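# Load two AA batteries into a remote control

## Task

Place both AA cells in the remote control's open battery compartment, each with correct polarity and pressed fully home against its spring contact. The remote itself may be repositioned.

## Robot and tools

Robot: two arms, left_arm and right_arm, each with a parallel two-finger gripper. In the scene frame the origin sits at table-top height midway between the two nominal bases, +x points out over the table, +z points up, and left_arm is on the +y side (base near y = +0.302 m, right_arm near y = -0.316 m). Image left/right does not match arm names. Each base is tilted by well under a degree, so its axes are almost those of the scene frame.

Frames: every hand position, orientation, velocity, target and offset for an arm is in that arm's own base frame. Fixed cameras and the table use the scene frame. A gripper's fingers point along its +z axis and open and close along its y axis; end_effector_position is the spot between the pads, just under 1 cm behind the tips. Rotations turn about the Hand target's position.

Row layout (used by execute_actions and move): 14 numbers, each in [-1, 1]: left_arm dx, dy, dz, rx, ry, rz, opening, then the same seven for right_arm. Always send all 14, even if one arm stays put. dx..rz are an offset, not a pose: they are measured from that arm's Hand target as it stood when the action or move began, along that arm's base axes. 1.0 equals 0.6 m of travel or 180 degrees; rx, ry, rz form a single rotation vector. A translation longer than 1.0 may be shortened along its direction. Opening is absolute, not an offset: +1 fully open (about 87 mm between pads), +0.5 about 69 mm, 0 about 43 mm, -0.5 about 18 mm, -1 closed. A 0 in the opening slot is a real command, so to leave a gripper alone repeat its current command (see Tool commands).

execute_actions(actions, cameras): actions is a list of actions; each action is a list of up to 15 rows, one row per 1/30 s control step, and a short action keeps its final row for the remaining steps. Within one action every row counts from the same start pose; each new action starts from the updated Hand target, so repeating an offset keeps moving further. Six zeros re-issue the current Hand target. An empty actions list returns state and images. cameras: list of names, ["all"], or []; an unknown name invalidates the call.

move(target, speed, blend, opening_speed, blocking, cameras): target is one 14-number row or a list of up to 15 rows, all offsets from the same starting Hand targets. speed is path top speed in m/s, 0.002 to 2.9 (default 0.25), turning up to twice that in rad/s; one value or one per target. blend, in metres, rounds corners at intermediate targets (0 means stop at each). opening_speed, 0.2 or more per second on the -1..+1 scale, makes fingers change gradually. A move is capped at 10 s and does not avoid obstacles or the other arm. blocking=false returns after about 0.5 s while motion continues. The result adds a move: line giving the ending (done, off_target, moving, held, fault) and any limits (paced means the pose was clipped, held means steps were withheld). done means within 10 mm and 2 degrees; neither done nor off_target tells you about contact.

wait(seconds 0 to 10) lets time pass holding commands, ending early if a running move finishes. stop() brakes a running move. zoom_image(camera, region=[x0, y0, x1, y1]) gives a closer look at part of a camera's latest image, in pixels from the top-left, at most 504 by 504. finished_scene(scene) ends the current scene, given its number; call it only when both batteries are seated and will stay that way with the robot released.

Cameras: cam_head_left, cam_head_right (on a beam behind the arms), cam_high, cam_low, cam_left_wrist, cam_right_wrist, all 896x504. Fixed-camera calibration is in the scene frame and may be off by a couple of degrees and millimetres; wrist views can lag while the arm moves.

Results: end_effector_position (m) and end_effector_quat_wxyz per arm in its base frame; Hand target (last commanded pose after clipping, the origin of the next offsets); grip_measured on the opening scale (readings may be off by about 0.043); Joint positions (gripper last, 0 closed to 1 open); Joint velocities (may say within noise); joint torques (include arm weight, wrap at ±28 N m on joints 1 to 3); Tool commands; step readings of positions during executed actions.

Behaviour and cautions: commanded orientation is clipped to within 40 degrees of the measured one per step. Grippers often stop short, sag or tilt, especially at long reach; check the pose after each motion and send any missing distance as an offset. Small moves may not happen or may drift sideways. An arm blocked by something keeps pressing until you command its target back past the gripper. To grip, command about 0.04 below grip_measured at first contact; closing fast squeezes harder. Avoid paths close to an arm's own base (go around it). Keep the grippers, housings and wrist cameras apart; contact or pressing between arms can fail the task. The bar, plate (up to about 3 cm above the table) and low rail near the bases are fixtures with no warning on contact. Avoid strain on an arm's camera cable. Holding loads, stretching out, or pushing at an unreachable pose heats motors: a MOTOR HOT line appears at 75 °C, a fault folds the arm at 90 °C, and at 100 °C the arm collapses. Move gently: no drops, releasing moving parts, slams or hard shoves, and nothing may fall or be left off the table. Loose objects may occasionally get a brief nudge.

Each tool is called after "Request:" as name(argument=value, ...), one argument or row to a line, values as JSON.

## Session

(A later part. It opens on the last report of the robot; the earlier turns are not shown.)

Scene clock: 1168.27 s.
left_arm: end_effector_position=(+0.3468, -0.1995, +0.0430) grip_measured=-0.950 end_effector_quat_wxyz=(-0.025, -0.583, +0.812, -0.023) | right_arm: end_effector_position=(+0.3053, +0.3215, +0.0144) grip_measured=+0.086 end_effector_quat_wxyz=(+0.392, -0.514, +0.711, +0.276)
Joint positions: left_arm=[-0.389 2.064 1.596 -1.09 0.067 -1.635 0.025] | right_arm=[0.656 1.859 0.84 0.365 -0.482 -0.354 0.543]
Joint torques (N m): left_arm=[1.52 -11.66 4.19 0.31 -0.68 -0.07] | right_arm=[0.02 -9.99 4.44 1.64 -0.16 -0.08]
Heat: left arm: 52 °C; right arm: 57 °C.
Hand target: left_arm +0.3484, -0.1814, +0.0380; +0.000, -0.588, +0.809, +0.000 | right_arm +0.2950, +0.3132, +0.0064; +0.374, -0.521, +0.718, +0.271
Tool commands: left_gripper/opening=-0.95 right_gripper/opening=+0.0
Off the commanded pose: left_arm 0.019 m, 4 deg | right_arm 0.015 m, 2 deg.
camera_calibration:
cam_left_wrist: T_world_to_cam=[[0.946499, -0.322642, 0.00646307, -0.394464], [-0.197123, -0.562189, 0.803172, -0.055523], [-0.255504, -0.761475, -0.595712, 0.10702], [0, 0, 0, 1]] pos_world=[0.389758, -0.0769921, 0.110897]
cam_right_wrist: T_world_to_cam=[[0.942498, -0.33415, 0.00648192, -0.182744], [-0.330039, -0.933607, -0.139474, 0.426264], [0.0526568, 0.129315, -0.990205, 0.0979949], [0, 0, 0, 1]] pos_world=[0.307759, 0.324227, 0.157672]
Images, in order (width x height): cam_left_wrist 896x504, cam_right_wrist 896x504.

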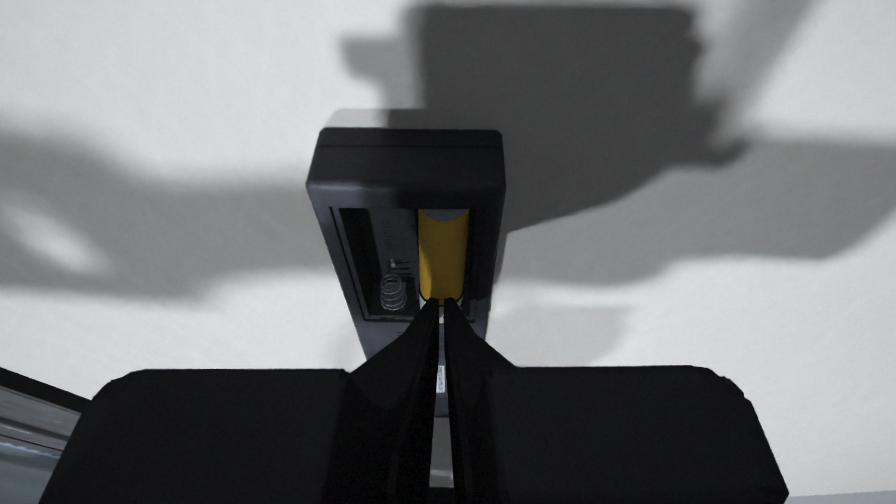

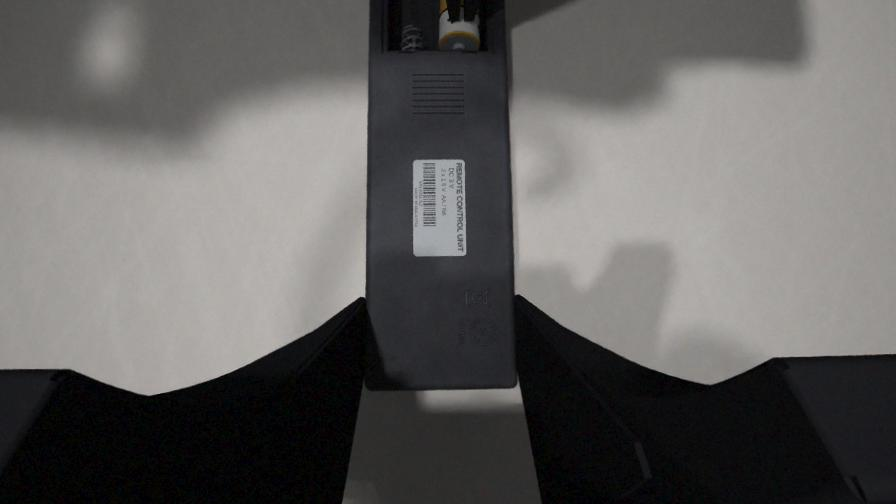

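Request:
move(
  target=[
    [-0.005, -0.030, 0.025, 0, 0, 0, -0.95, 0, 0, 0, 0, 0, 0, 0.0],
    [-0.004, -0.020, 0.10, 0, 0, 0, -0.875, 0, 0, 0, 0, 0, 0, 0.0],
  ],
  speed=0.08,
  cameras=["cam_head_left", "cam_high", "cam_low", "cam_left_wrist"],
)

Request:
zoom_image(
  camera="cam_left_wrist",
  region=[300, 120, 520, 330],
)

Scene clock: 1188.43 s.
left_arm: end_effector_position=(+0.3429, -0.1974, +0.0826) grip_measured=-0.875 end_effector_quat_wxyz=(-0.011, -0.587, +0.810, +0.011) | right_arm: end_effector_position=(+0.3053, +0.3215, +0.0144) grip_measured=+0.086 end_effector_quat_wxyz=(+0.392, -0.514, +0.711, +0.276)
Joint positions: left_arm=[-0.414 2.063 1.766 -1.304 0.008 -1.667 0.062] | right_arm=[0.656 1.859 0.84 0.365 -0.482 -0.354 0.543]
Joint torques (N m): left_arm=[0.62 -14.02 7.04 0.14 -0.11 -0.04] | right_arm=[0.03 -10 4.42 1.65 -0.16 -0.08]
Heat: left arm: 56 °C; right arm: 57 °C.
Hand target: left_arm +0.3461, -0.1934, +0.0979; +0.000, -0.588, +0.809, +0.000 | right_arm +0.2950, +0.3132, +0.0064; +0.374, -0.521, +0.718, +0.271
Off the commanded pose: left_arm 0.016 m, 2 deg | right_arm 0.015 m, 2 deg.
move: off_target (left_arm, right_arm); target 2's new opening was sent with left_arm's hand 0.016 m and 2 deg from that target
camera_calibration:
cam_left_wrist: T_world_to_cam=[[0.948542, -0.314942, -0.0328635, -0.386255], [-0.179317, -0.619789, 0.764007, -0.1012], [-0.260986, -0.7188, -0.64437, 0.145606], [0, 0, 0, 1]] pos_world=[0.386233, -0.0797094, 0.158448]
Images, in order (width x height): cam_head_left 896x504, cam_high 896x504, cam_low 896x504, cam_left_wrist 896x504.

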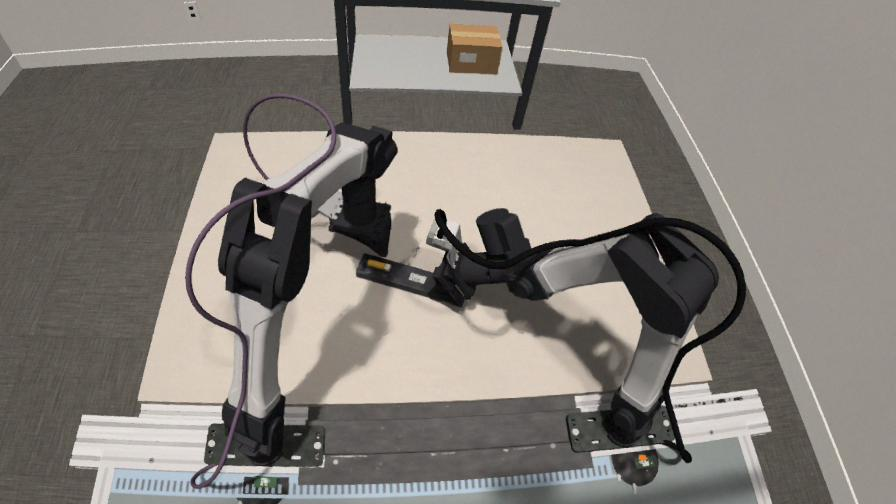

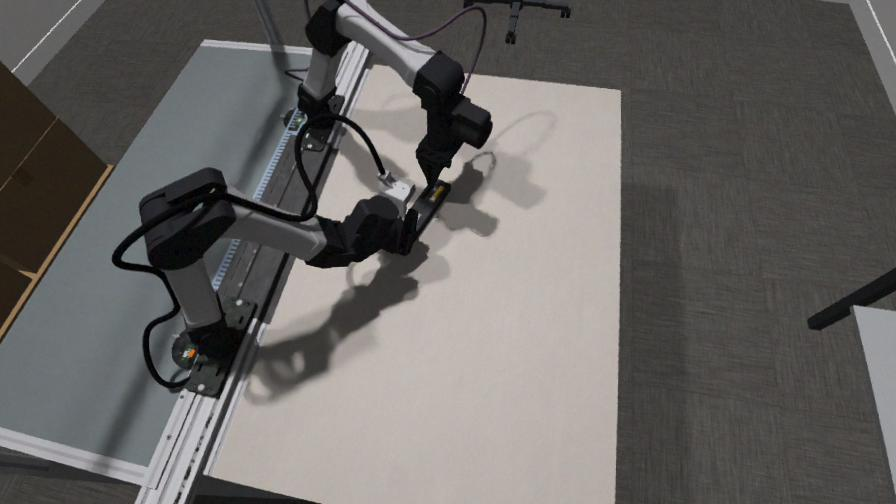

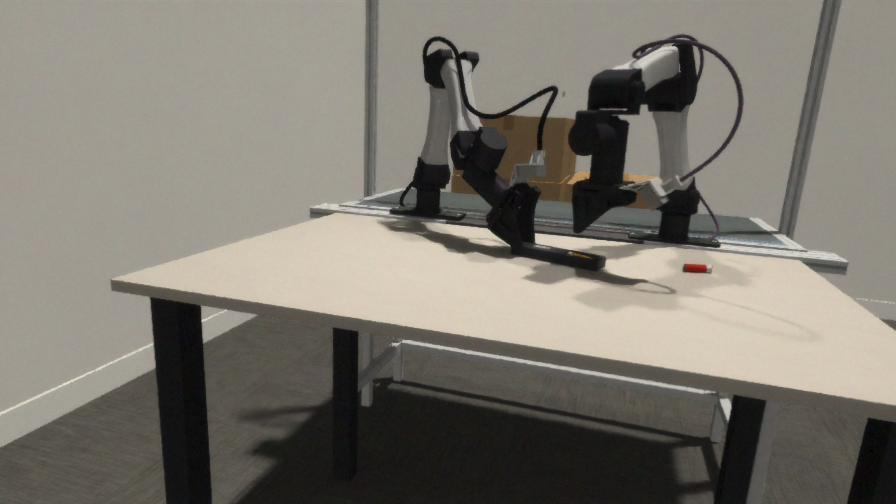

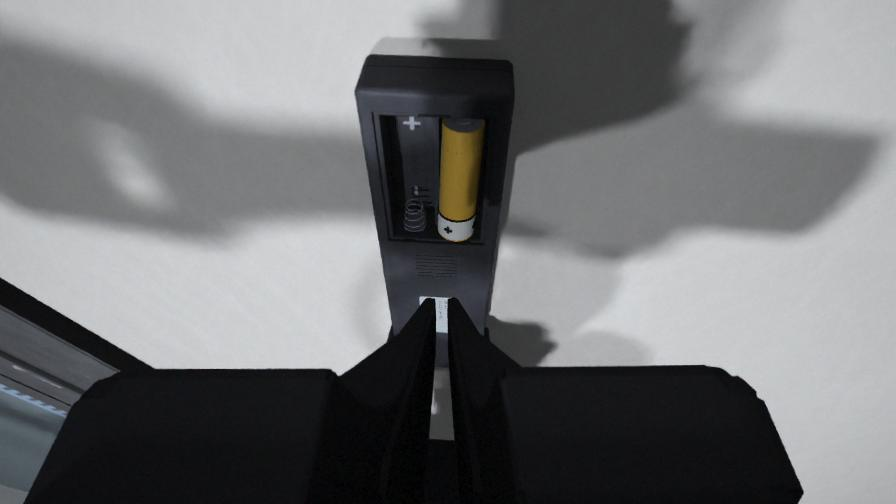

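Scaled by 2.291.

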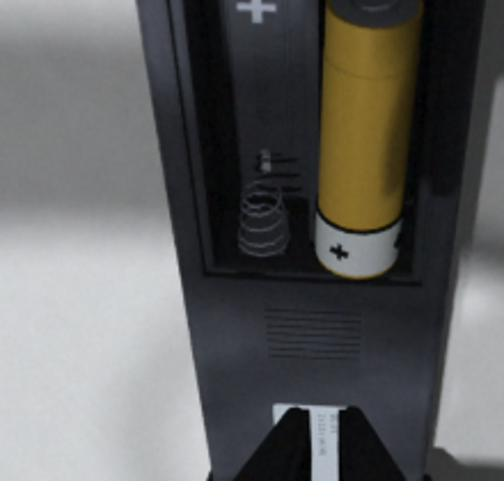

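Request:
zoom_image(
  camera="cam_left_wrist",
  region=[370, 100, 510, 260],
)

Request:
zoom_image(
  camera="cam_head_left",
  region=[350, 240, 450, 310],
)

Request:
zoom_image(
  camera="cam_low",
  region=[500, 220, 640, 290],
)

Scaled by 3.150.

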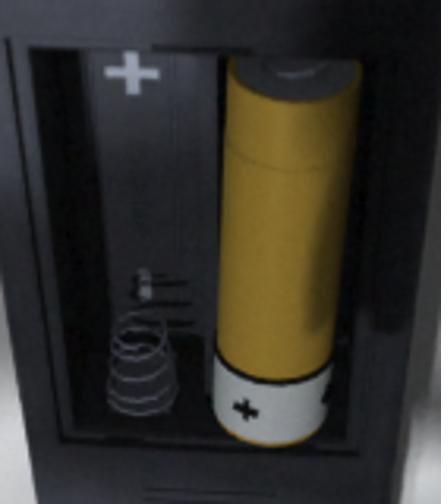

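Scaled by 5.040.

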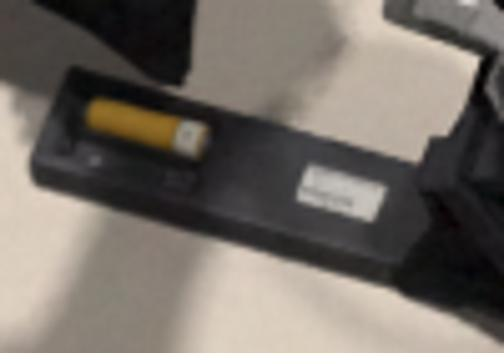

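Scaled by 3.600.

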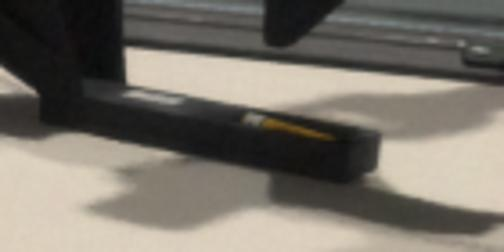

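Request:
move(
  target=[-0.0078, -0.0427, -0.0632, -0.095, 0.0312, 0, -0.95, 0, 0, 0, 0, 0, 0, 0.0],
  speed=0.08,
)

Request:
wait(
  seconds=0,
  cameras=["cam_right_wrist", "cam_left_wrist"],
)

Request:
zoom_image(
  camera="cam_right_wrist",
  region=[400, 0, 520, 90],
)

Request:
zoom_image(
  camera="cam_left_wrist",
  region=[300, 120, 520, 330],
)

Scene clock: 1226.33 s.
left_arm: end_effector_position=(+0.3418, -0.2211, +0.0647) grip_measured=-0.949 end_effector_quat_wxyz=(-0.121, -0.579, +0.801, -0.092) | right_arm: end_effector_position=(+0.3053, +0.3215, +0.0144) grip_measured=+0.086 end_effector_quat_wxyz=(+0.392, -0.514, +0.711, +0.276)
Joint positions: left_arm=[-0.346 2.063 1.614 -1.105 0.304 -1.601 0.025] | right_arm=[0.656 1.859 0.84 0.365 -0.482 -0.354 0.543]
Joint torques (N m): left_arm=[0.9 -10.65 4.55 0.53 0.28 -0.03] | right_arm=[0.05 -10 4.41 1.65 -0.17 -0.08]
Heat: left arm: 62 °C; right arm: 57 °C.
Hand target: left_arm +0.3413, -0.2190, +0.0599; -0.127, -0.581, +0.799, -0.091 | right_arm +0.2950, +0.3132, +0.0064; +0.374, -0.521, +0.718, +0.271
Off the commanded pose: left_arm 0.005 m, 1 deg | right_arm 0.015 m, 2 deg.
move: off_target (right_arm)

Scene clock: 1226.33 s.
left_arm: end_effector_position=(+0.3418, -0.2211, +0.0647) grip_measured=-0.949 end_effector_quat_wxyz=(-0.121, -0.579, +0.801, -0.092) | right_arm: end_effector_position=(+0.3053, +0.3215, +0.0144) grip_measured=+0.086 end_effector_quat_wxyz=(+0.392, -0.514, +0.711, +0.276)
Joint positions: left_arm=[-0.346 2.063 1.614 -1.105 0.304 -1.601 0.025] | right_arm=[0.656 1.859 0.84 0.365 -0.482 -0.354 0.543]
Joint torques (N m): left_arm=[0.9 -10.65 4.55 0.53 0.28 -0.03] | right_arm=[0.05 -10 4.41 1.65 -0.17 -0.08]
Heat: left arm: 62 °C; right arm: 57 °C.
Hand target: left_arm +0.3413, -0.2190, +0.0599; -0.127, -0.581, +0.799, -0.091 | right_arm +0.2950, +0.3132, +0.0064; +0.374, -0.521, +0.718, +0.271
Tool commands: left_gripper/opening=-0.95 right_gripper/opening=+0.0
Off the commanded pose: left_arm 0.005 m, 1 deg | right_arm 0.015 m, 2 deg.
camera_calibration:
cam_left_wrist: T_world_to_cam=[[0.948779, -0.315886, 0.00579288, -0.39605], [-0.128745, -0.369817, 0.920142, -0.0745005], [-0.288518, -0.873757, -0.391543, 0.0755191], [0, 0, 0, 1]] pos_world=[0.387961, -0.0866729, 0.100414]
cam_right_wrist: T_world_to_cam=[[0.942498, -0.33415, 0.00648192, -0.182744], [-0.330039, -0.933607, -0.139474, 0.426264], [0.0526568, 0.129315, -0.990205, 0.0979949], [0, 0, 0, 1]] pos_world=[0.307759, 0.324227, 0.157672]
Images, in order (width x height): cam_left_wrist 896x504, cam_right_wrist 896x504.

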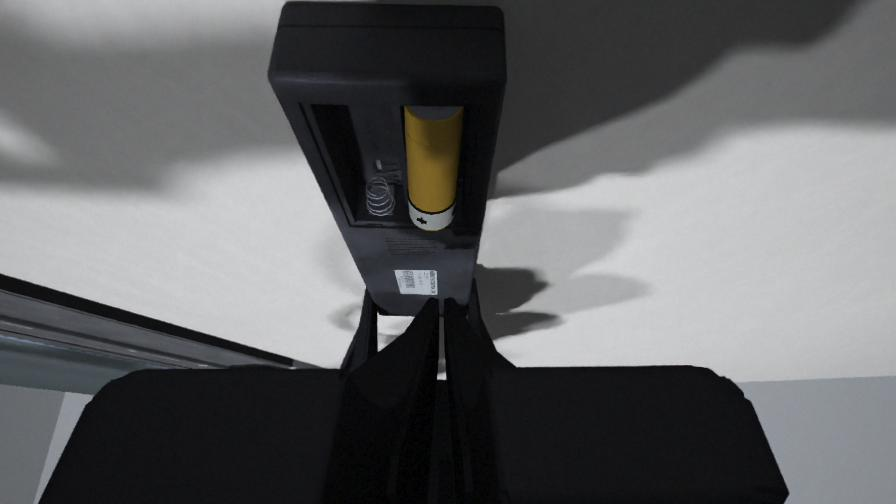

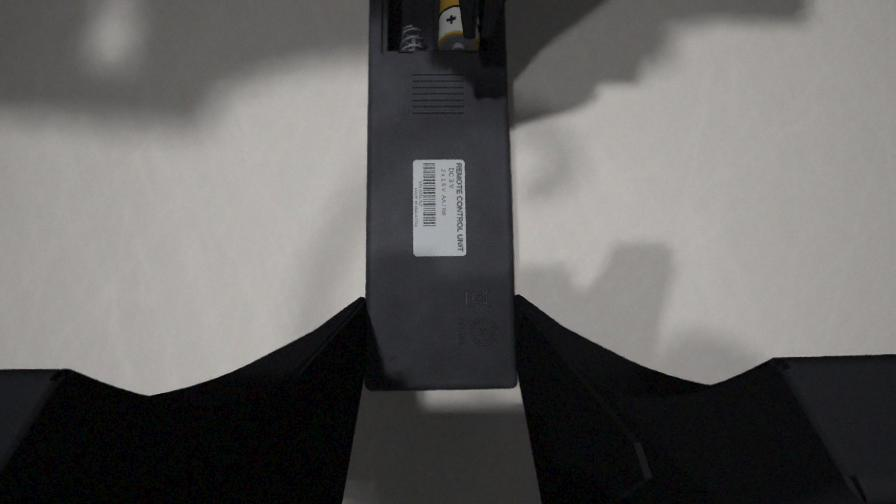

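Scaled by 4.200.

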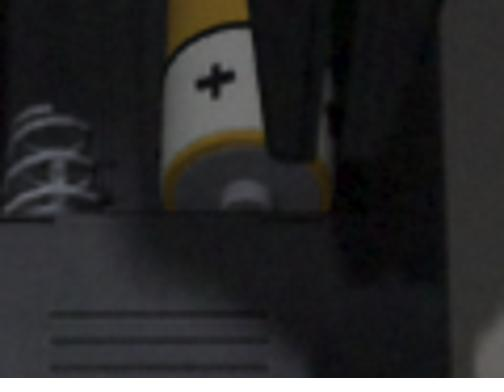

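Scaled by 2.291.

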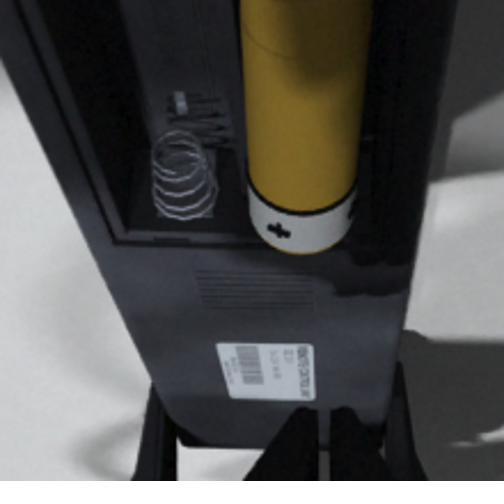

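Request:
move(
  target=[-0.0079, 0.0010, -0.033, 0, 0, 0, -0.95, 0, 0, 0, 0, 0, 0, 0.0],
  speed=0.06,
)

Request:
wait(
  seconds=0,
  cameras=["cam_right_wrist", "cam_left_wrist"],
)

Request:
zoom_image(
  camera="cam_right_wrist",
  region=[400, 0, 520, 90],
)

Request:
zoom_image(
  camera="cam_left_wrist",
  region=[300, 120, 520, 330],
)

Scene clock: 1231.57 s.
left_arm: end_effector_position=(+0.3377, -0.2198, +0.0457) grip_measured=-0.949 end_effector_quat_wxyz=(-0.120, -0.579, +0.801, -0.093) | right_arm: end_effector_position=(+0.3053, +0.3215, +0.0144) grip_measured=+0.086 end_effector_quat_wxyz=(+0.392, -0.514, +0.711, +0.276)
Joint positions: left_arm=[-0.346 2.063 1.536 -1.024 0.304 -1.601 0.025] | right_arm=[0.656 1.859 0.84 0.365 -0.482 -0.354 0.543]
Joint torques (N m): left_arm=[0.77 -10.03 4.38 0.45 0.32 -0.1] | right_arm=[0.03 -10 4.41 1.64 -0.17 -0.08]
Heat: left arm: 61 °C; right arm: 57 °C.
Hand target: left_arm +0.3366, -0.2184, +0.0402; -0.127, -0.581, +0.799, -0.091 | right_arm +0.2950, +0.3132, +0.0064; +0.374, -0.521, +0.718, +0.271
Off the commanded pose: left_arm 0.006 m, 1 deg | right_arm 0.015 m, 2 deg.
move: off_target (right_arm)

Scene clock: 1231.57 s.
left_arm: end_effector_position=(+0.3377, -0.2198, +0.0457) grip_measured=-0.949 end_effector_quat_wxyz=(-0.120, -0.579, +0.801, -0.093) | right_arm: end_effector_position=(+0.3053, +0.3215, +0.0144) grip_measured=+0.086 end_effector_quat_wxyz=(+0.392, -0.514, +0.711, +0.276)
Joint positions: left_arm=[-0.346 2.063 1.536 -1.024 0.304 -1.601 0.025] | right_arm=[0.656 1.859 0.84 0.365 -0.482 -0.354 0.543]
Joint torques (N m): left_arm=[0.77 -10.03 4.38 0.45 0.32 -0.1] | right_arm=[0.03 -10 4.41 1.64 -0.17 -0.08]
Heat: left arm: 61 °C; right arm: 57 °C.
Hand target: left_arm +0.3366, -0.2184, +0.0402; -0.127, -0.581, +0.799, -0.091 | right_arm +0.2950, +0.3132, +0.0064; +0.374, -0.521, +0.718, +0.271
Tool commands: left_gripper/opening=-0.95 right_gripper/opening=+0.0
Off the commanded pose: left_arm 0.006 m, 1 deg | right_arm 0.015 m, 2 deg.
camera_calibration:
cam_left_wrist: T_world_to_cam=[[0.948766, -0.315867, 0.00847042, -0.39182], [-0.130863, -0.368388, 0.920416, -0.0559305], [-0.287609, -0.874367, -0.390849, 0.0675831], [0, 0, 0, 1]] pos_world=[0.383864, -0.0852749, 0.081213]
cam_right_wrist: T_world_to_cam=[[0.942498, -0.33415, 0.00648192, -0.182744], [-0.330039, -0.933607, -0.139474, 0.426264], [0.0526568, 0.129315, -0.990205, 0.0979949], [0, 0, 0, 1]] pos_world=[0.307759, 0.324227, 0.157672]
Images, in order (width x height): cam_left_wrist 896x504, cam_right_wrist 896x504.

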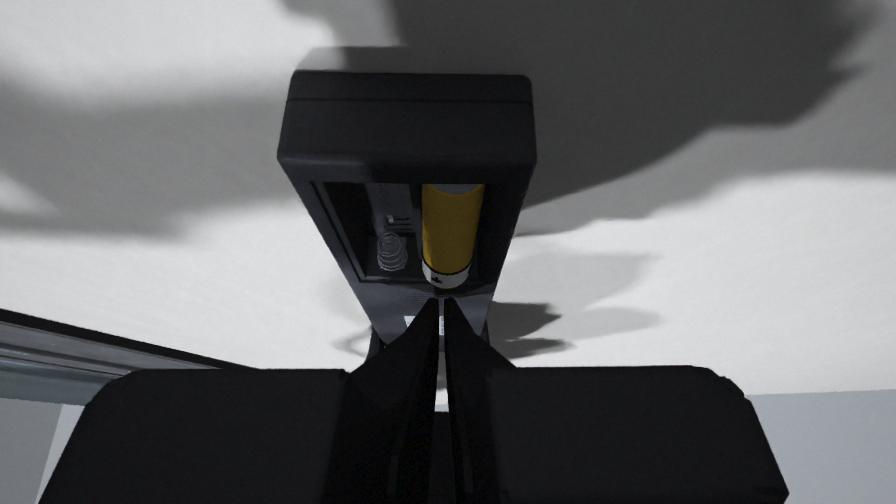

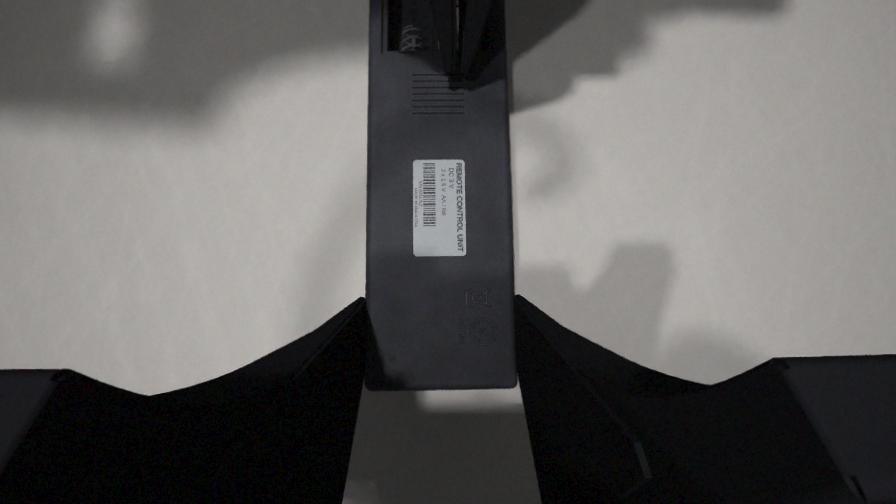

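Scaled by 4.200.

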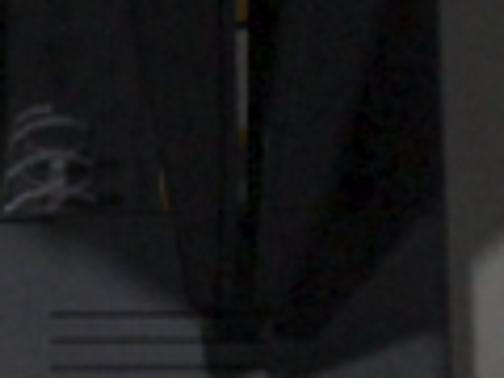

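Scaled by 2.291.

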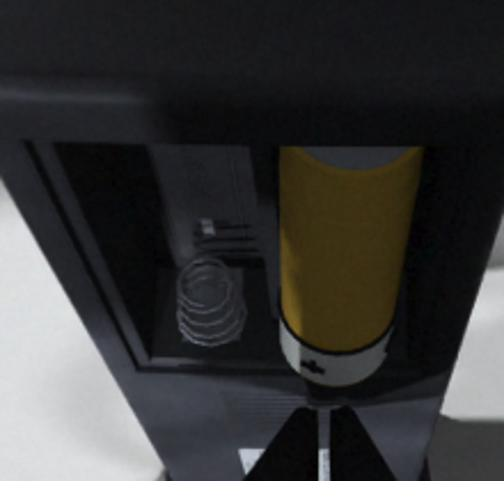

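Request:
move(
  target=[
    [0.002, -0.0007, -0.014, 0, 0, 0, -0.95, 0, 0, 0, 0, 0, 0, 0.0],
  ],
  speed=0.05,
)

Request:
move(
  target=[
    [0.0104, 0.0317, 0, 0, 0, 0, -0.95, 0, 0, 0, 0, 0, 0, 0.0],
  ],
  speed=0.04,
)

Request:
wait(
  seconds=0,
  cameras=["cam_right_wrist", "cam_left_wrist"],
)

Request:
zoom_image(
  camera="cam_right_wrist",
  region=[400, 0, 520, 90],
)

Request:
zoom_image(
  camera="cam_left_wrist",
  region=[300, 120, 520, 330],
)

Scene clock: 1237.50 s.
left_arm: end_effector_position=(+0.3401, -0.2206, +0.0428) grip_measured=-0.949 end_effector_quat_wxyz=(-0.116, -0.578, +0.802, -0.099) | right_arm: end_effector_position=(+0.3053, +0.3215, +0.0144) grip_measured=+0.086 end_effector_quat_wxyz=(+0.392, -0.514, +0.711, +0.276)
Joint positions: left_arm=[-0.346 2.063 1.523 -0.997 0.304 -1.601 0.025] | right_arm=[0.656 1.859 0.84 0.365 -0.482 -0.354 0.543]
Joint torques (N m): left_arm=[0.8 -8.91 4.64 0.46 0.32 -0.09] | right_arm=[0.03 -10.02 4.41 1.65 -0.17 -0.07]
Heat: left arm: 60 °C; right arm: 57 °C.
Hand target: left_arm +0.3379, -0.2188, +0.0318; -0.127, -0.581, +0.799, -0.091 | right_arm +0.2950, +0.3132, +0.0064; +0.374, -0.521, +0.718, +0.271
Off the commanded pose: left_arm 0.011 m, 2 deg | right_arm 0.015 m, 2 deg.
move: off_target (left_arm, right_arm)

Scene clock: 1238.50 s.
left_arm: end_effector_position=(+0.3476, -0.2057, +0.0439) grip_measured=-0.949 end_effector_quat_wxyz=(-0.120, -0.577, +0.800, -0.110) | right_arm: end_effector_position=(+0.3053, +0.3215, +0.0144) grip_measured=+0.086 end_effector_quat_wxyz=(+0.392, -0.514, +0.711, +0.276)
Joint positions: left_arm=[-0.295 2.066 1.523 -0.997 0.325 -1.55 0.025] | right_arm=[0.656 1.859 0.84 0.365 -0.482 -0.354 0.543]
Joint torques (N m): left_arm=[0.76 -8.4 5.2 0.32 0.08 0.01] | right_arm=[0.01 -10 4.4 1.65 -0.16 -0.07]
Heat: left arm: 60 °C; right arm: 57 °C.
Hand target: left_arm +0.3441, -0.1998, +0.0318; -0.127, -0.581, +0.799, -0.091 | right_arm +0.2950, +0.3132, +0.0064; +0.374, -0.521, +0.718, +0.271
Off the commanded pose: left_arm 0.014 m, 2 deg | right_arm 0.015 m, 2 deg.
move: off_target (left_arm, right_arm)

Scene clock: 1238.50 s.
left_arm: end_effector_position=(+0.3476, -0.2057, +0.0439) grip_measured=-0.949 end_effector_quat_wxyz=(-0.120, -0.577, +0.800, -0.110) | right_arm: end_effector_position=(+0.3053, +0.3215, +0.0144) grip_measured=+0.086 end_effector_quat_wxyz=(+0.392, -0.514, +0.711, +0.276)
Joint positions: left_arm=[-0.295 2.066 1.523 -0.997 0.325 -1.55 0.025] | right_arm=[0.656 1.859 0.84 0.365 -0.482 -0.354 0.543]
Joint torques (N m): left_arm=[0.76 -8.4 5.2 0.32 0.08 0.01] | right_arm=[0.01 -10 4.4 1.65 -0.16 -0.07]
Heat: left arm: 60 °C; right arm: 57 °C.
Hand target: left_arm +0.3441, -0.1998, +0.0318; -0.127, -0.581, +0.799, -0.091 | right_arm +0.2950, +0.3132, +0.0064; +0.374, -0.521, +0.718, +0.271
Tool commands: left_gripper/opening=-0.95 right_gripper/opening=+0.0
Off the commanded pose: left_arm 0.014 m, 2 deg | right_arm 0.015 m, 2 deg.
camera_calibration:
cam_left_wrist: T_world_to_cam=[[0.948904, -0.313435, 0.0366122, -0.397503], [-0.149112, -0.343099, 0.927388, -0.0366142], [-0.278114, -0.885461, -0.372304, 0.0757145], [0, 0, 0, 1]] pos_world=[0.39279, -0.0701114, 0.0766978]
cam_right_wrist: T_world_to_cam=[[0.942498, -0.33415, 0.00648192, -0.182744], [-0.330039, -0.933607, -0.139474, 0.426264], [0.0526568, 0.129315, -0.990205, 0.0979949], [0, 0, 0, 1]] pos_world=[0.307759, 0.324227, 0.157672]
Images, in order (width x height): cam_left_wrist 896x504, cam_right_wrist 896x504.

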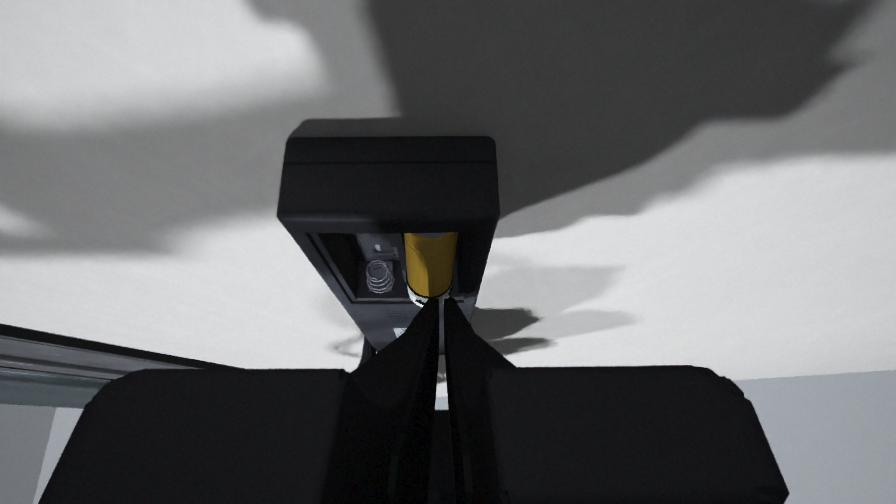

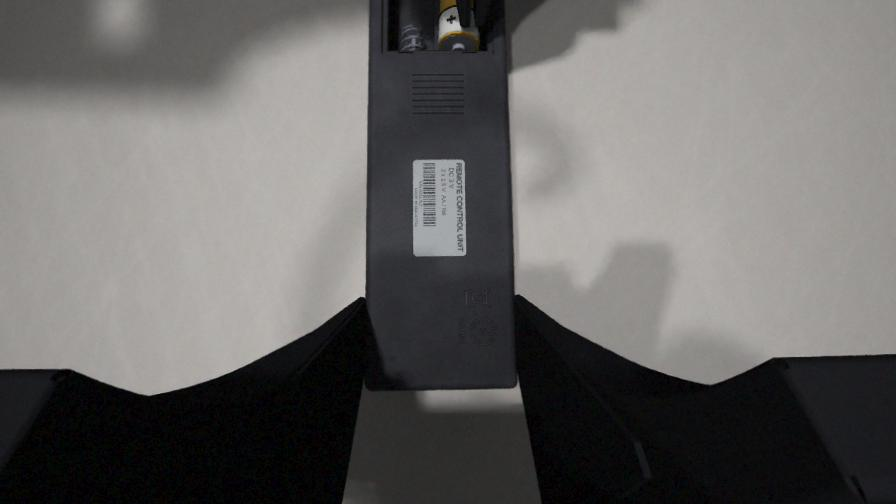

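Scaled by 4.200.

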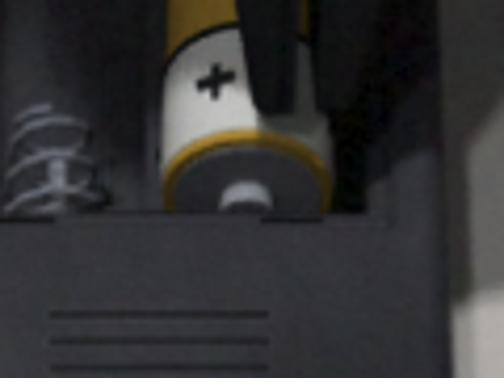

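Scaled by 2.291.

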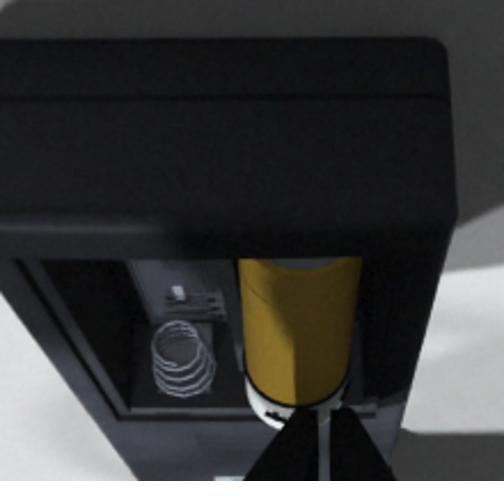

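Request:
move(
  target=[
    [0.0058, -0.0098, 0.0387, 0, 0, 0, -0.95, 0, 0, 0, 0, 0, 0, 0.0],
    [0.0105, -0.0023, 0.0603, 0.095, -0.0312, 0, -0.26, 0, 0, 0, 0, 0, 0, 0.0],
  ],
  speed=0.08,
)

Request:
wait(
  seconds=0,
  cameras=["cam_right_wrist", "cam_left_wrist"],
)

Request:
zoom_image(
  camera="cam_right_wrist",
  region=[400, 0, 520, 90],
)

Request:
zoom_image(
  camera="cam_left_wrist",
  region=[300, 120, 520, 330],
)

Scene clock: 1256.50 s.
left_arm: end_effector_position=(+0.3499, -0.2001, +0.0656) grip_measured=-0.260 end_effector_quat_wxyz=(-0.003, -0.587, +0.810, -0.004) | right_arm: end_effector_position=(+0.3053, +0.3215, +0.0144) grip_measured=+0.086 end_effector_quat_wxyz=(+0.392, -0.514, +0.711, +0.276)
Joint positions: left_arm=[-0.413 2.066 1.702 -1.203 0.009 -1.667 0.37] | right_arm=[0.656 1.859 0.84 0.365 -0.482 -0.354 0.543]
Joint torques (N m): left_arm=[-0.18 -10.61 7.1 0.17 -0.16 -0.17] | right_arm=[0.01 -10 4.41 1.65 -0.16 -0.08]
Heat: left arm: 55 °C; right arm: 57 °C.
Hand target: left_arm +0.3504, -0.2012, +0.0681; +0.000, -0.588, +0.809, +0.000 | right_arm +0.2950, +0.3132, +0.0064; +0.374, -0.521, +0.718, +0.271
Off the commanded pose: left_arm 0.003 m, 1 deg | right_arm 0.015 m, 2 deg.
move: off_target (right_arm)

Scene clock: 1256.50 s.
left_arm: end_effector_position=(+0.3499, -0.2001, +0.0656) grip_measured=-0.260 end_effector_quat_wxyz=(-0.003, -0.587, +0.810, -0.004) | right_arm: end_effector_position=(+0.3053, +0.3215, +0.0144) grip_measured=+0.086 end_effector_quat_wxyz=(+0.392, -0.514, +0.711, +0.276)
Joint positions: left_arm=[-0.413 2.066 1.702 -1.203 0.009 -1.667 0.37] | right_arm=[0.656 1.859 0.84 0.365 -0.482 -0.354 0.543]
Joint torques (N m): left_arm=[-0.18 -10.61 7.1 0.17 -0.16 -0.17] | right_arm=[0.01 -10 4.41 1.65 -0.16 -0.08]
Heat: left arm: 55 °C; right arm: 57 °C.
Hand target: left_arm +0.3504, -0.2012, +0.0681; +0.000, -0.588, +0.809, +0.000 | right_arm +0.2950, +0.3132, +0.0064; +0.374, -0.521, +0.718, +0.271
Tool commands: left_gripper/opening=-0.26 right_gripper/opening=+0.0
Off the commanded pose: left_arm 0.003 m, 1 deg | right_arm 0.015 m, 2 deg.
camera_calibration:
cam_left_wrist: T_world_to_cam=[[0.949288, -0.314405, 0.000917563, -0.396619], [-0.20253, -0.609264, 0.766667, -0.0784692], [-0.240485, -0.727974, -0.642044, 0.125392], [0, 0, 0, 1]] pos_world=[0.390769, -0.0812258, 0.141031]
cam_right_wrist: T_world_to_cam=[[0.942498, -0.33415, 0.00648192, -0.182744], [-0.330039, -0.933607, -0.139474, 0.426264], [0.0526568, 0.129315, -0.990205, 0.0979949], [0, 0, 0, 1]] pos_world=[0.307759, 0.324227, 0.157672]
Images, in order (width x height): cam_left_wrist 896x504, cam_right_wrist 896x504.

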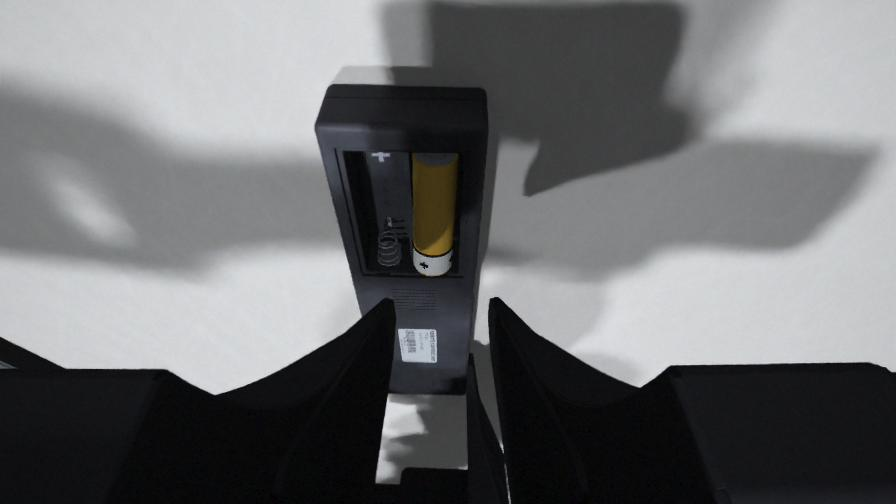

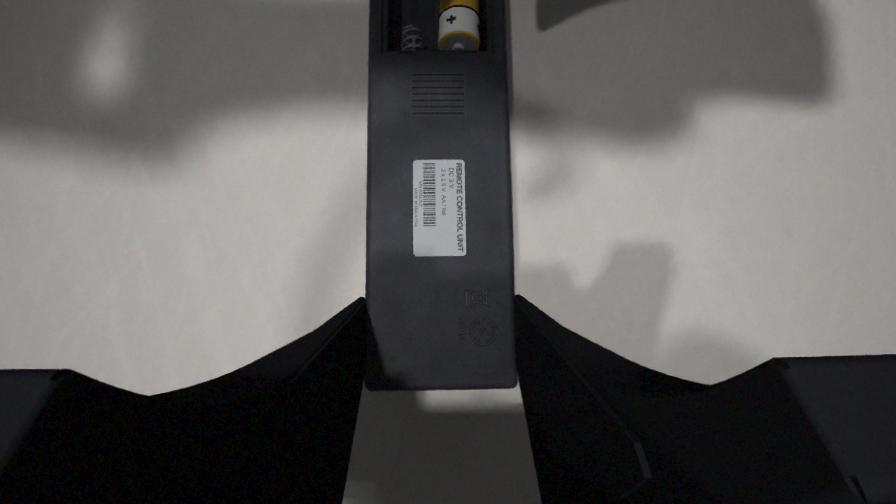

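Scaled by 4.200.

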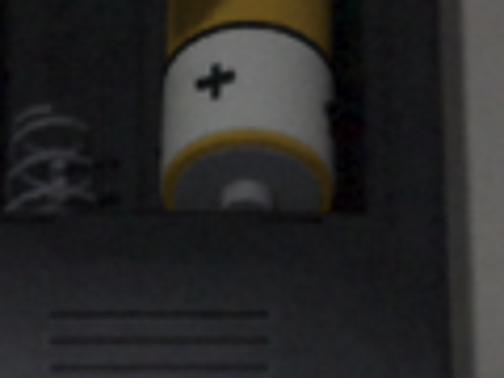

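Scaled by 2.291.

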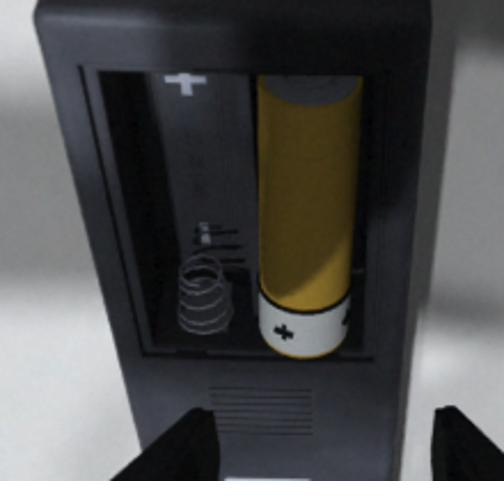

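Request:
move(
  target=[0.0, 0.0, -0.043, 0, 0, 0, -0.26, 0, 0, 0, 0, 0, 0, 0.0],
  speed=0.06,
)

Request:
wait(
  seconds=0,
  cameras=["cam_right_wrist", "cam_left_wrist"],
)

Request:
zoom_image(
  camera="cam_right_wrist",
  region=[400, 0, 560, 110],
)

Request:
zoom_image(
  camera="cam_left_wrist",
  region=[300, 120, 520, 330],
)

Scene clock: 1261.67 s.
left_arm: end_effector_position=(+0.3526, -0.2012, +0.0527) grip_measured=-0.260 end_effector_quat_wxyz=(+0.002, -0.587, +0.810, -0.011) | right_arm: end_effector_position=(+0.3053, +0.3215, +0.0144) grip_measured=+0.086 end_effector_quat_wxyz=(+0.392, -0.514, +0.711, +0.276)
Joint positions: left_arm=[-0.413 2.069 1.654 -1.136 0.008 -1.667 0.37] | right_arm=[0.656 1.859 0.84 0.365 -0.482 -0.354 0.543]
Joint torques (N m): left_arm=[-0.27 -9.2 4.74 0.44 -0.11 -0.14] | right_arm=[0.03 -10.02 4.38 1.65 -0.16 -0.08]
Heat: left arm: 55 °C; right arm: 57 °C.
Hand target: left_arm +0.3504, -0.2012, +0.0422; +0.000, -0.588, +0.809, +0.000 | right_arm +0.2950, +0.3132, +0.0064; +0.374, -0.521, +0.718, +0.271
Off the commanded pose: left_arm 0.011 m, 1 deg | right_arm 0.015 m, 2 deg.
move: off_target (left_arm, right_arm)

Scene clock: 1261.67 s.
left_arm: end_effector_position=(+0.3526, -0.2012, +0.0527) grip_measured=-0.260 end_effector_quat_wxyz=(+0.002, -0.587, +0.810, -0.011) | right_arm: end_effector_position=(+0.3053, +0.3215, +0.0144) grip_measured=+0.086 end_effector_quat_wxyz=(+0.392, -0.514, +0.711, +0.276)
Joint positions: left_arm=[-0.413 2.069 1.654 -1.136 0.008 -1.667 0.37] | right_arm=[0.656 1.859 0.84 0.365 -0.482 -0.354 0.543]
Joint torques (N m): left_arm=[-0.27 -9.2 4.74 0.44 -0.11 -0.14] | right_arm=[0.03 -10.02 4.38 1.65 -0.16 -0.08]
Heat: left arm: 55 °C; right arm: 57 °C.
Hand target: left_arm +0.3504, -0.2012, +0.0422; +0.000, -0.588, +0.809, +0.000 | right_arm +0.2950, +0.3132, +0.0064; +0.374, -0.521, +0.718, +0.271
Tool commands: left_gripper/opening=-0.26 right_gripper/opening=+0.0
Off the commanded pose: left_arm 0.011 m, 1 deg | right_arm 0.015 m, 2 deg.
camera_calibration:
cam_left_wrist: T_world_to_cam=[[0.949153, -0.314339, 0.0173113, -0.400311], [-0.214182, -0.604469, 0.767296, -0.063737], [-0.230727, -0.731989, -0.64106, 0.112607], [0, 0, 0, 1]] pos_world=[0.392287, -0.0819331, 0.128023]
cam_right_wrist: T_world_to_cam=[[0.942498, -0.33415, 0.00648192, -0.182744], [-0.330039, -0.933607, -0.139474, 0.426264], [0.0526568, 0.129315, -0.990205, 0.0979949], [0, 0, 0, 1]] pos_world=[0.307759, 0.324227, 0.157672]
Images, in order (width x height): cam_left_wrist 896x504, cam_right_wrist 896x504.

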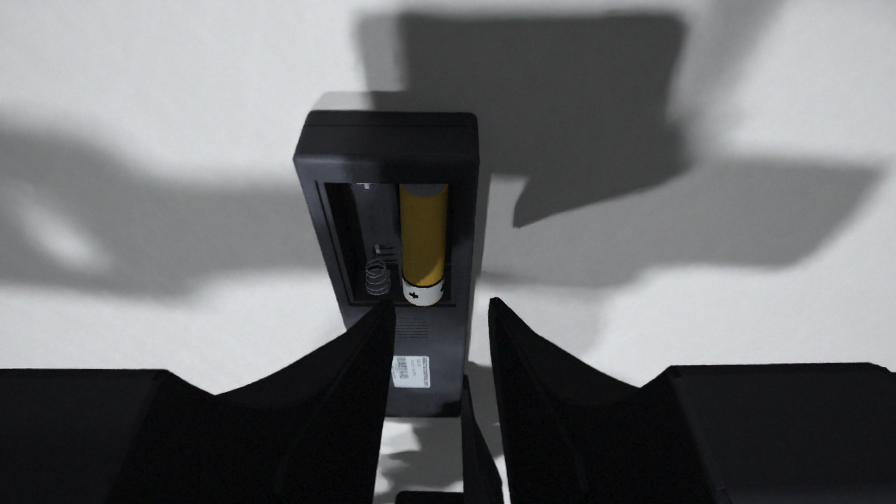

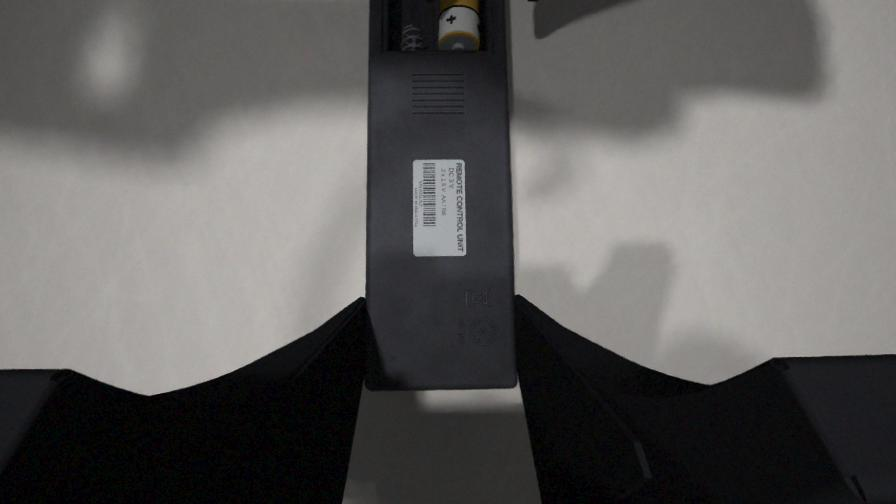

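Scaled by 3.150.

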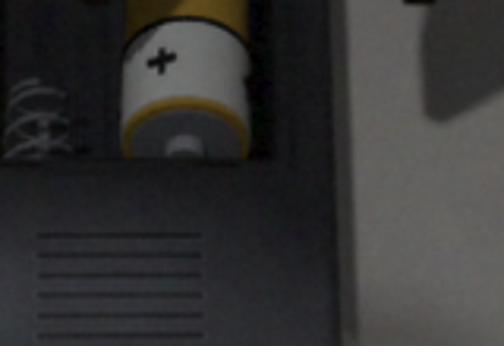

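Scaled by 2.291.

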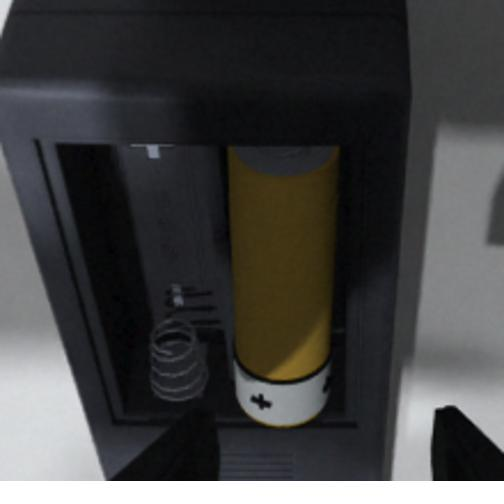

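Request:
move(
  target=[-0.005, 0.0017, -0.023, 0, 0, 0, -0.26, 0, 0, 0, 0, 0, 0, 0.0],
  speed=0.05,
)

Request:
wait(
  seconds=0,
  cameras=["cam_right_wrist", "cam_left_wrist"],
)

Request:
zoom_image(
  camera="cam_right_wrist",
  region=[400, 0, 560, 110],
)

Request:
zoom_image(
  camera="cam_left_wrist",
  region=[300, 120, 520, 330],
)

Scene clock: 1272.10 s.
left_arm: end_effector_position=(+0.3502, -0.2001, +0.0390) grip_measured=-0.260 end_effector_quat_wxyz=(+0.002, -0.587, +0.809, -0.011) | right_arm: end_effector_position=(+0.3053, +0.3215, +0.0144) grip_measured=+0.086 end_effector_quat_wxyz=(+0.392, -0.514, +0.711, +0.276)
Joint positions: left_arm=[-0.413 2.069 1.599 -1.08 0.008 -1.668 0.37] | right_arm=[0.656 1.859 0.84 0.365 -0.482 -0.354 0.543]
Joint torques (N m): left_arm=[-0.5 -9.29 4.78 0.47 -0.13 -0.16] | right_arm=[0.05 -10 4.4 1.65 -0.16 -0.07]
Heat: left arm: 55 °C; right arm: 57 °C.
Hand target: left_arm +0.3474, -0.2002, +0.0284; +0.000, -0.588, +0.809, +0.000 | right_arm +0.2950, +0.3132, +0.0064; +0.374, -0.521, +0.718, +0.271
Off the commanded pose: left_arm 0.011 m, 1 deg | right_arm 0.015 m, 2 deg.
move: off_target (left_arm, right_arm)

Scene clock: 1272.10 s.
left_arm: end_effector_position=(+0.3502, -0.2001, +0.0390) grip_measured=-0.260 end_effector_quat_wxyz=(+0.002, -0.587, +0.809, -0.011) | right_arm: end_effector_position=(+0.3053, +0.3215, +0.0144) grip_measured=+0.086 end_effector_quat_wxyz=(+0.392, -0.514, +0.711, +0.276)
Joint positions: left_arm=[-0.413 2.069 1.599 -1.08 0.008 -1.668 0.37] | right_arm=[0.656 1.859 0.84 0.365 -0.482 -0.354 0.543]
Joint torques (N m): left_arm=[-0.5 -9.29 4.78 0.47 -0.13 -0.16] | right_arm=[0.05 -10 4.4 1.65 -0.16 -0.07]
Heat: left arm: 55 °C; right arm: 57 °C.
Hand target: left_arm +0.3474, -0.2002, +0.0284; +0.000, -0.588, +0.809, +0.000 | right_arm +0.2950, +0.3132, +0.0064; +0.374, -0.521, +0.718, +0.271
Tool commands: left_gripper/opening=-0.26 right_gripper/opening=+0.0
Off the commanded pose: left_arm 0.011 m, 1 deg | right_arm 0.015 m, 2 deg.
camera_calibration:
cam_left_wrist: T_world_to_cam=[[0.949368, -0.313647, 0.018072, -0.39747], [-0.214303, -0.604456, 0.767273, -0.0530448], [-0.229729, -0.732297, -0.641067, 0.10364], [0, 0, 0, 1]] pos_world=[0.389787, -0.0808335, 0.114323]
cam_right_wrist: T_world_to_cam=[[0.942498, -0.33415, 0.00648192, -0.182744], [-0.330039, -0.933607, -0.139474, 0.426264], [0.0526568, 0.129315, -0.990205, 0.0979949], [0, 0, 0, 1]] pos_world=[0.307759, 0.324227, 0.157672]
Images, in order (width x height): cam_left_wrist 896x504, cam_right_wrist 896x504.

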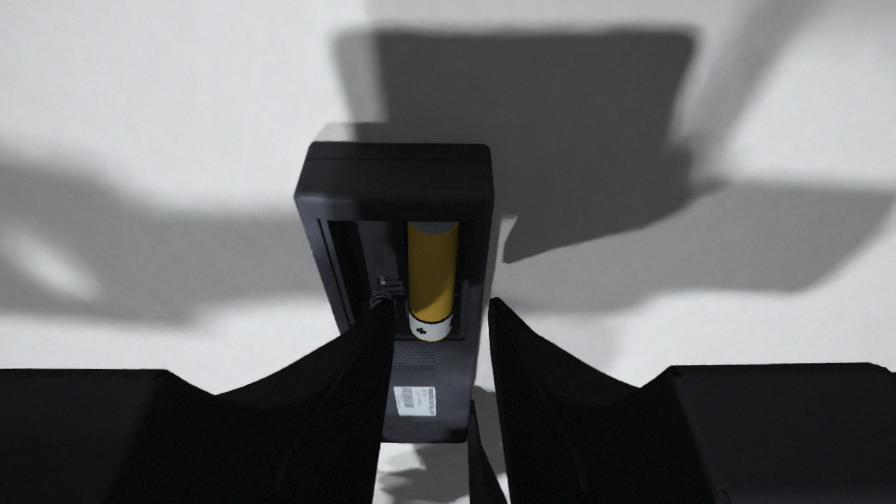

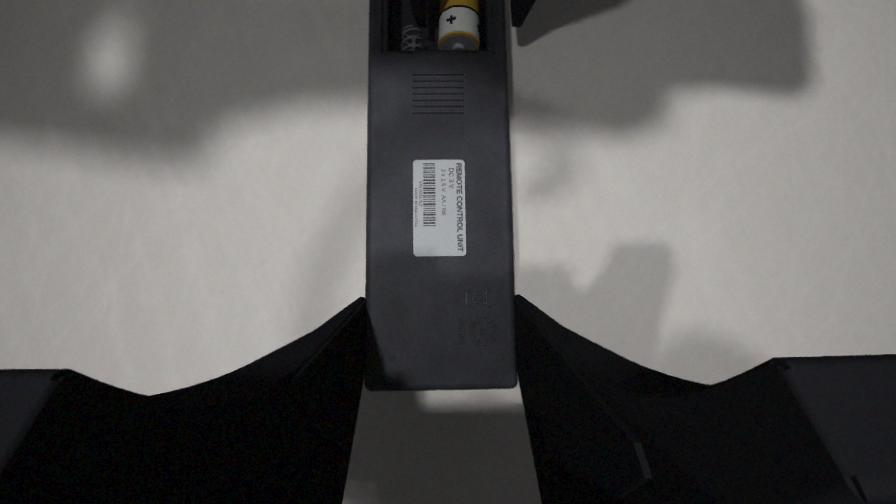

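Scaled by 3.150.

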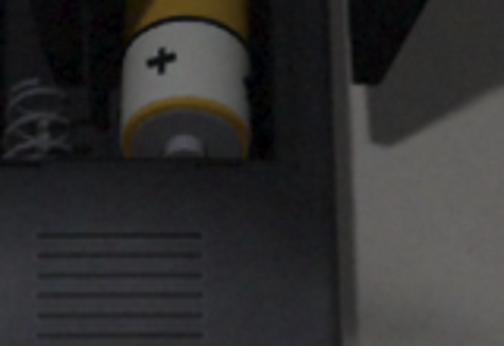

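Scaled by 2.291.

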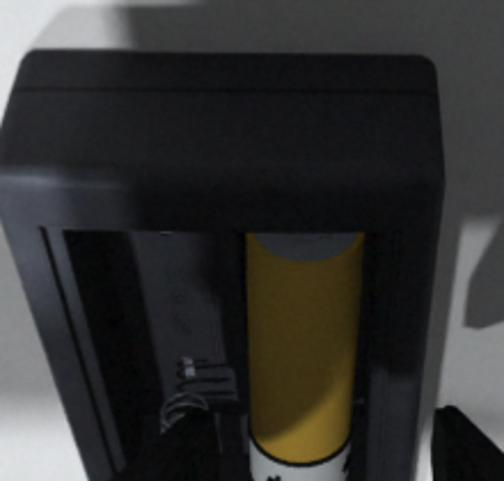

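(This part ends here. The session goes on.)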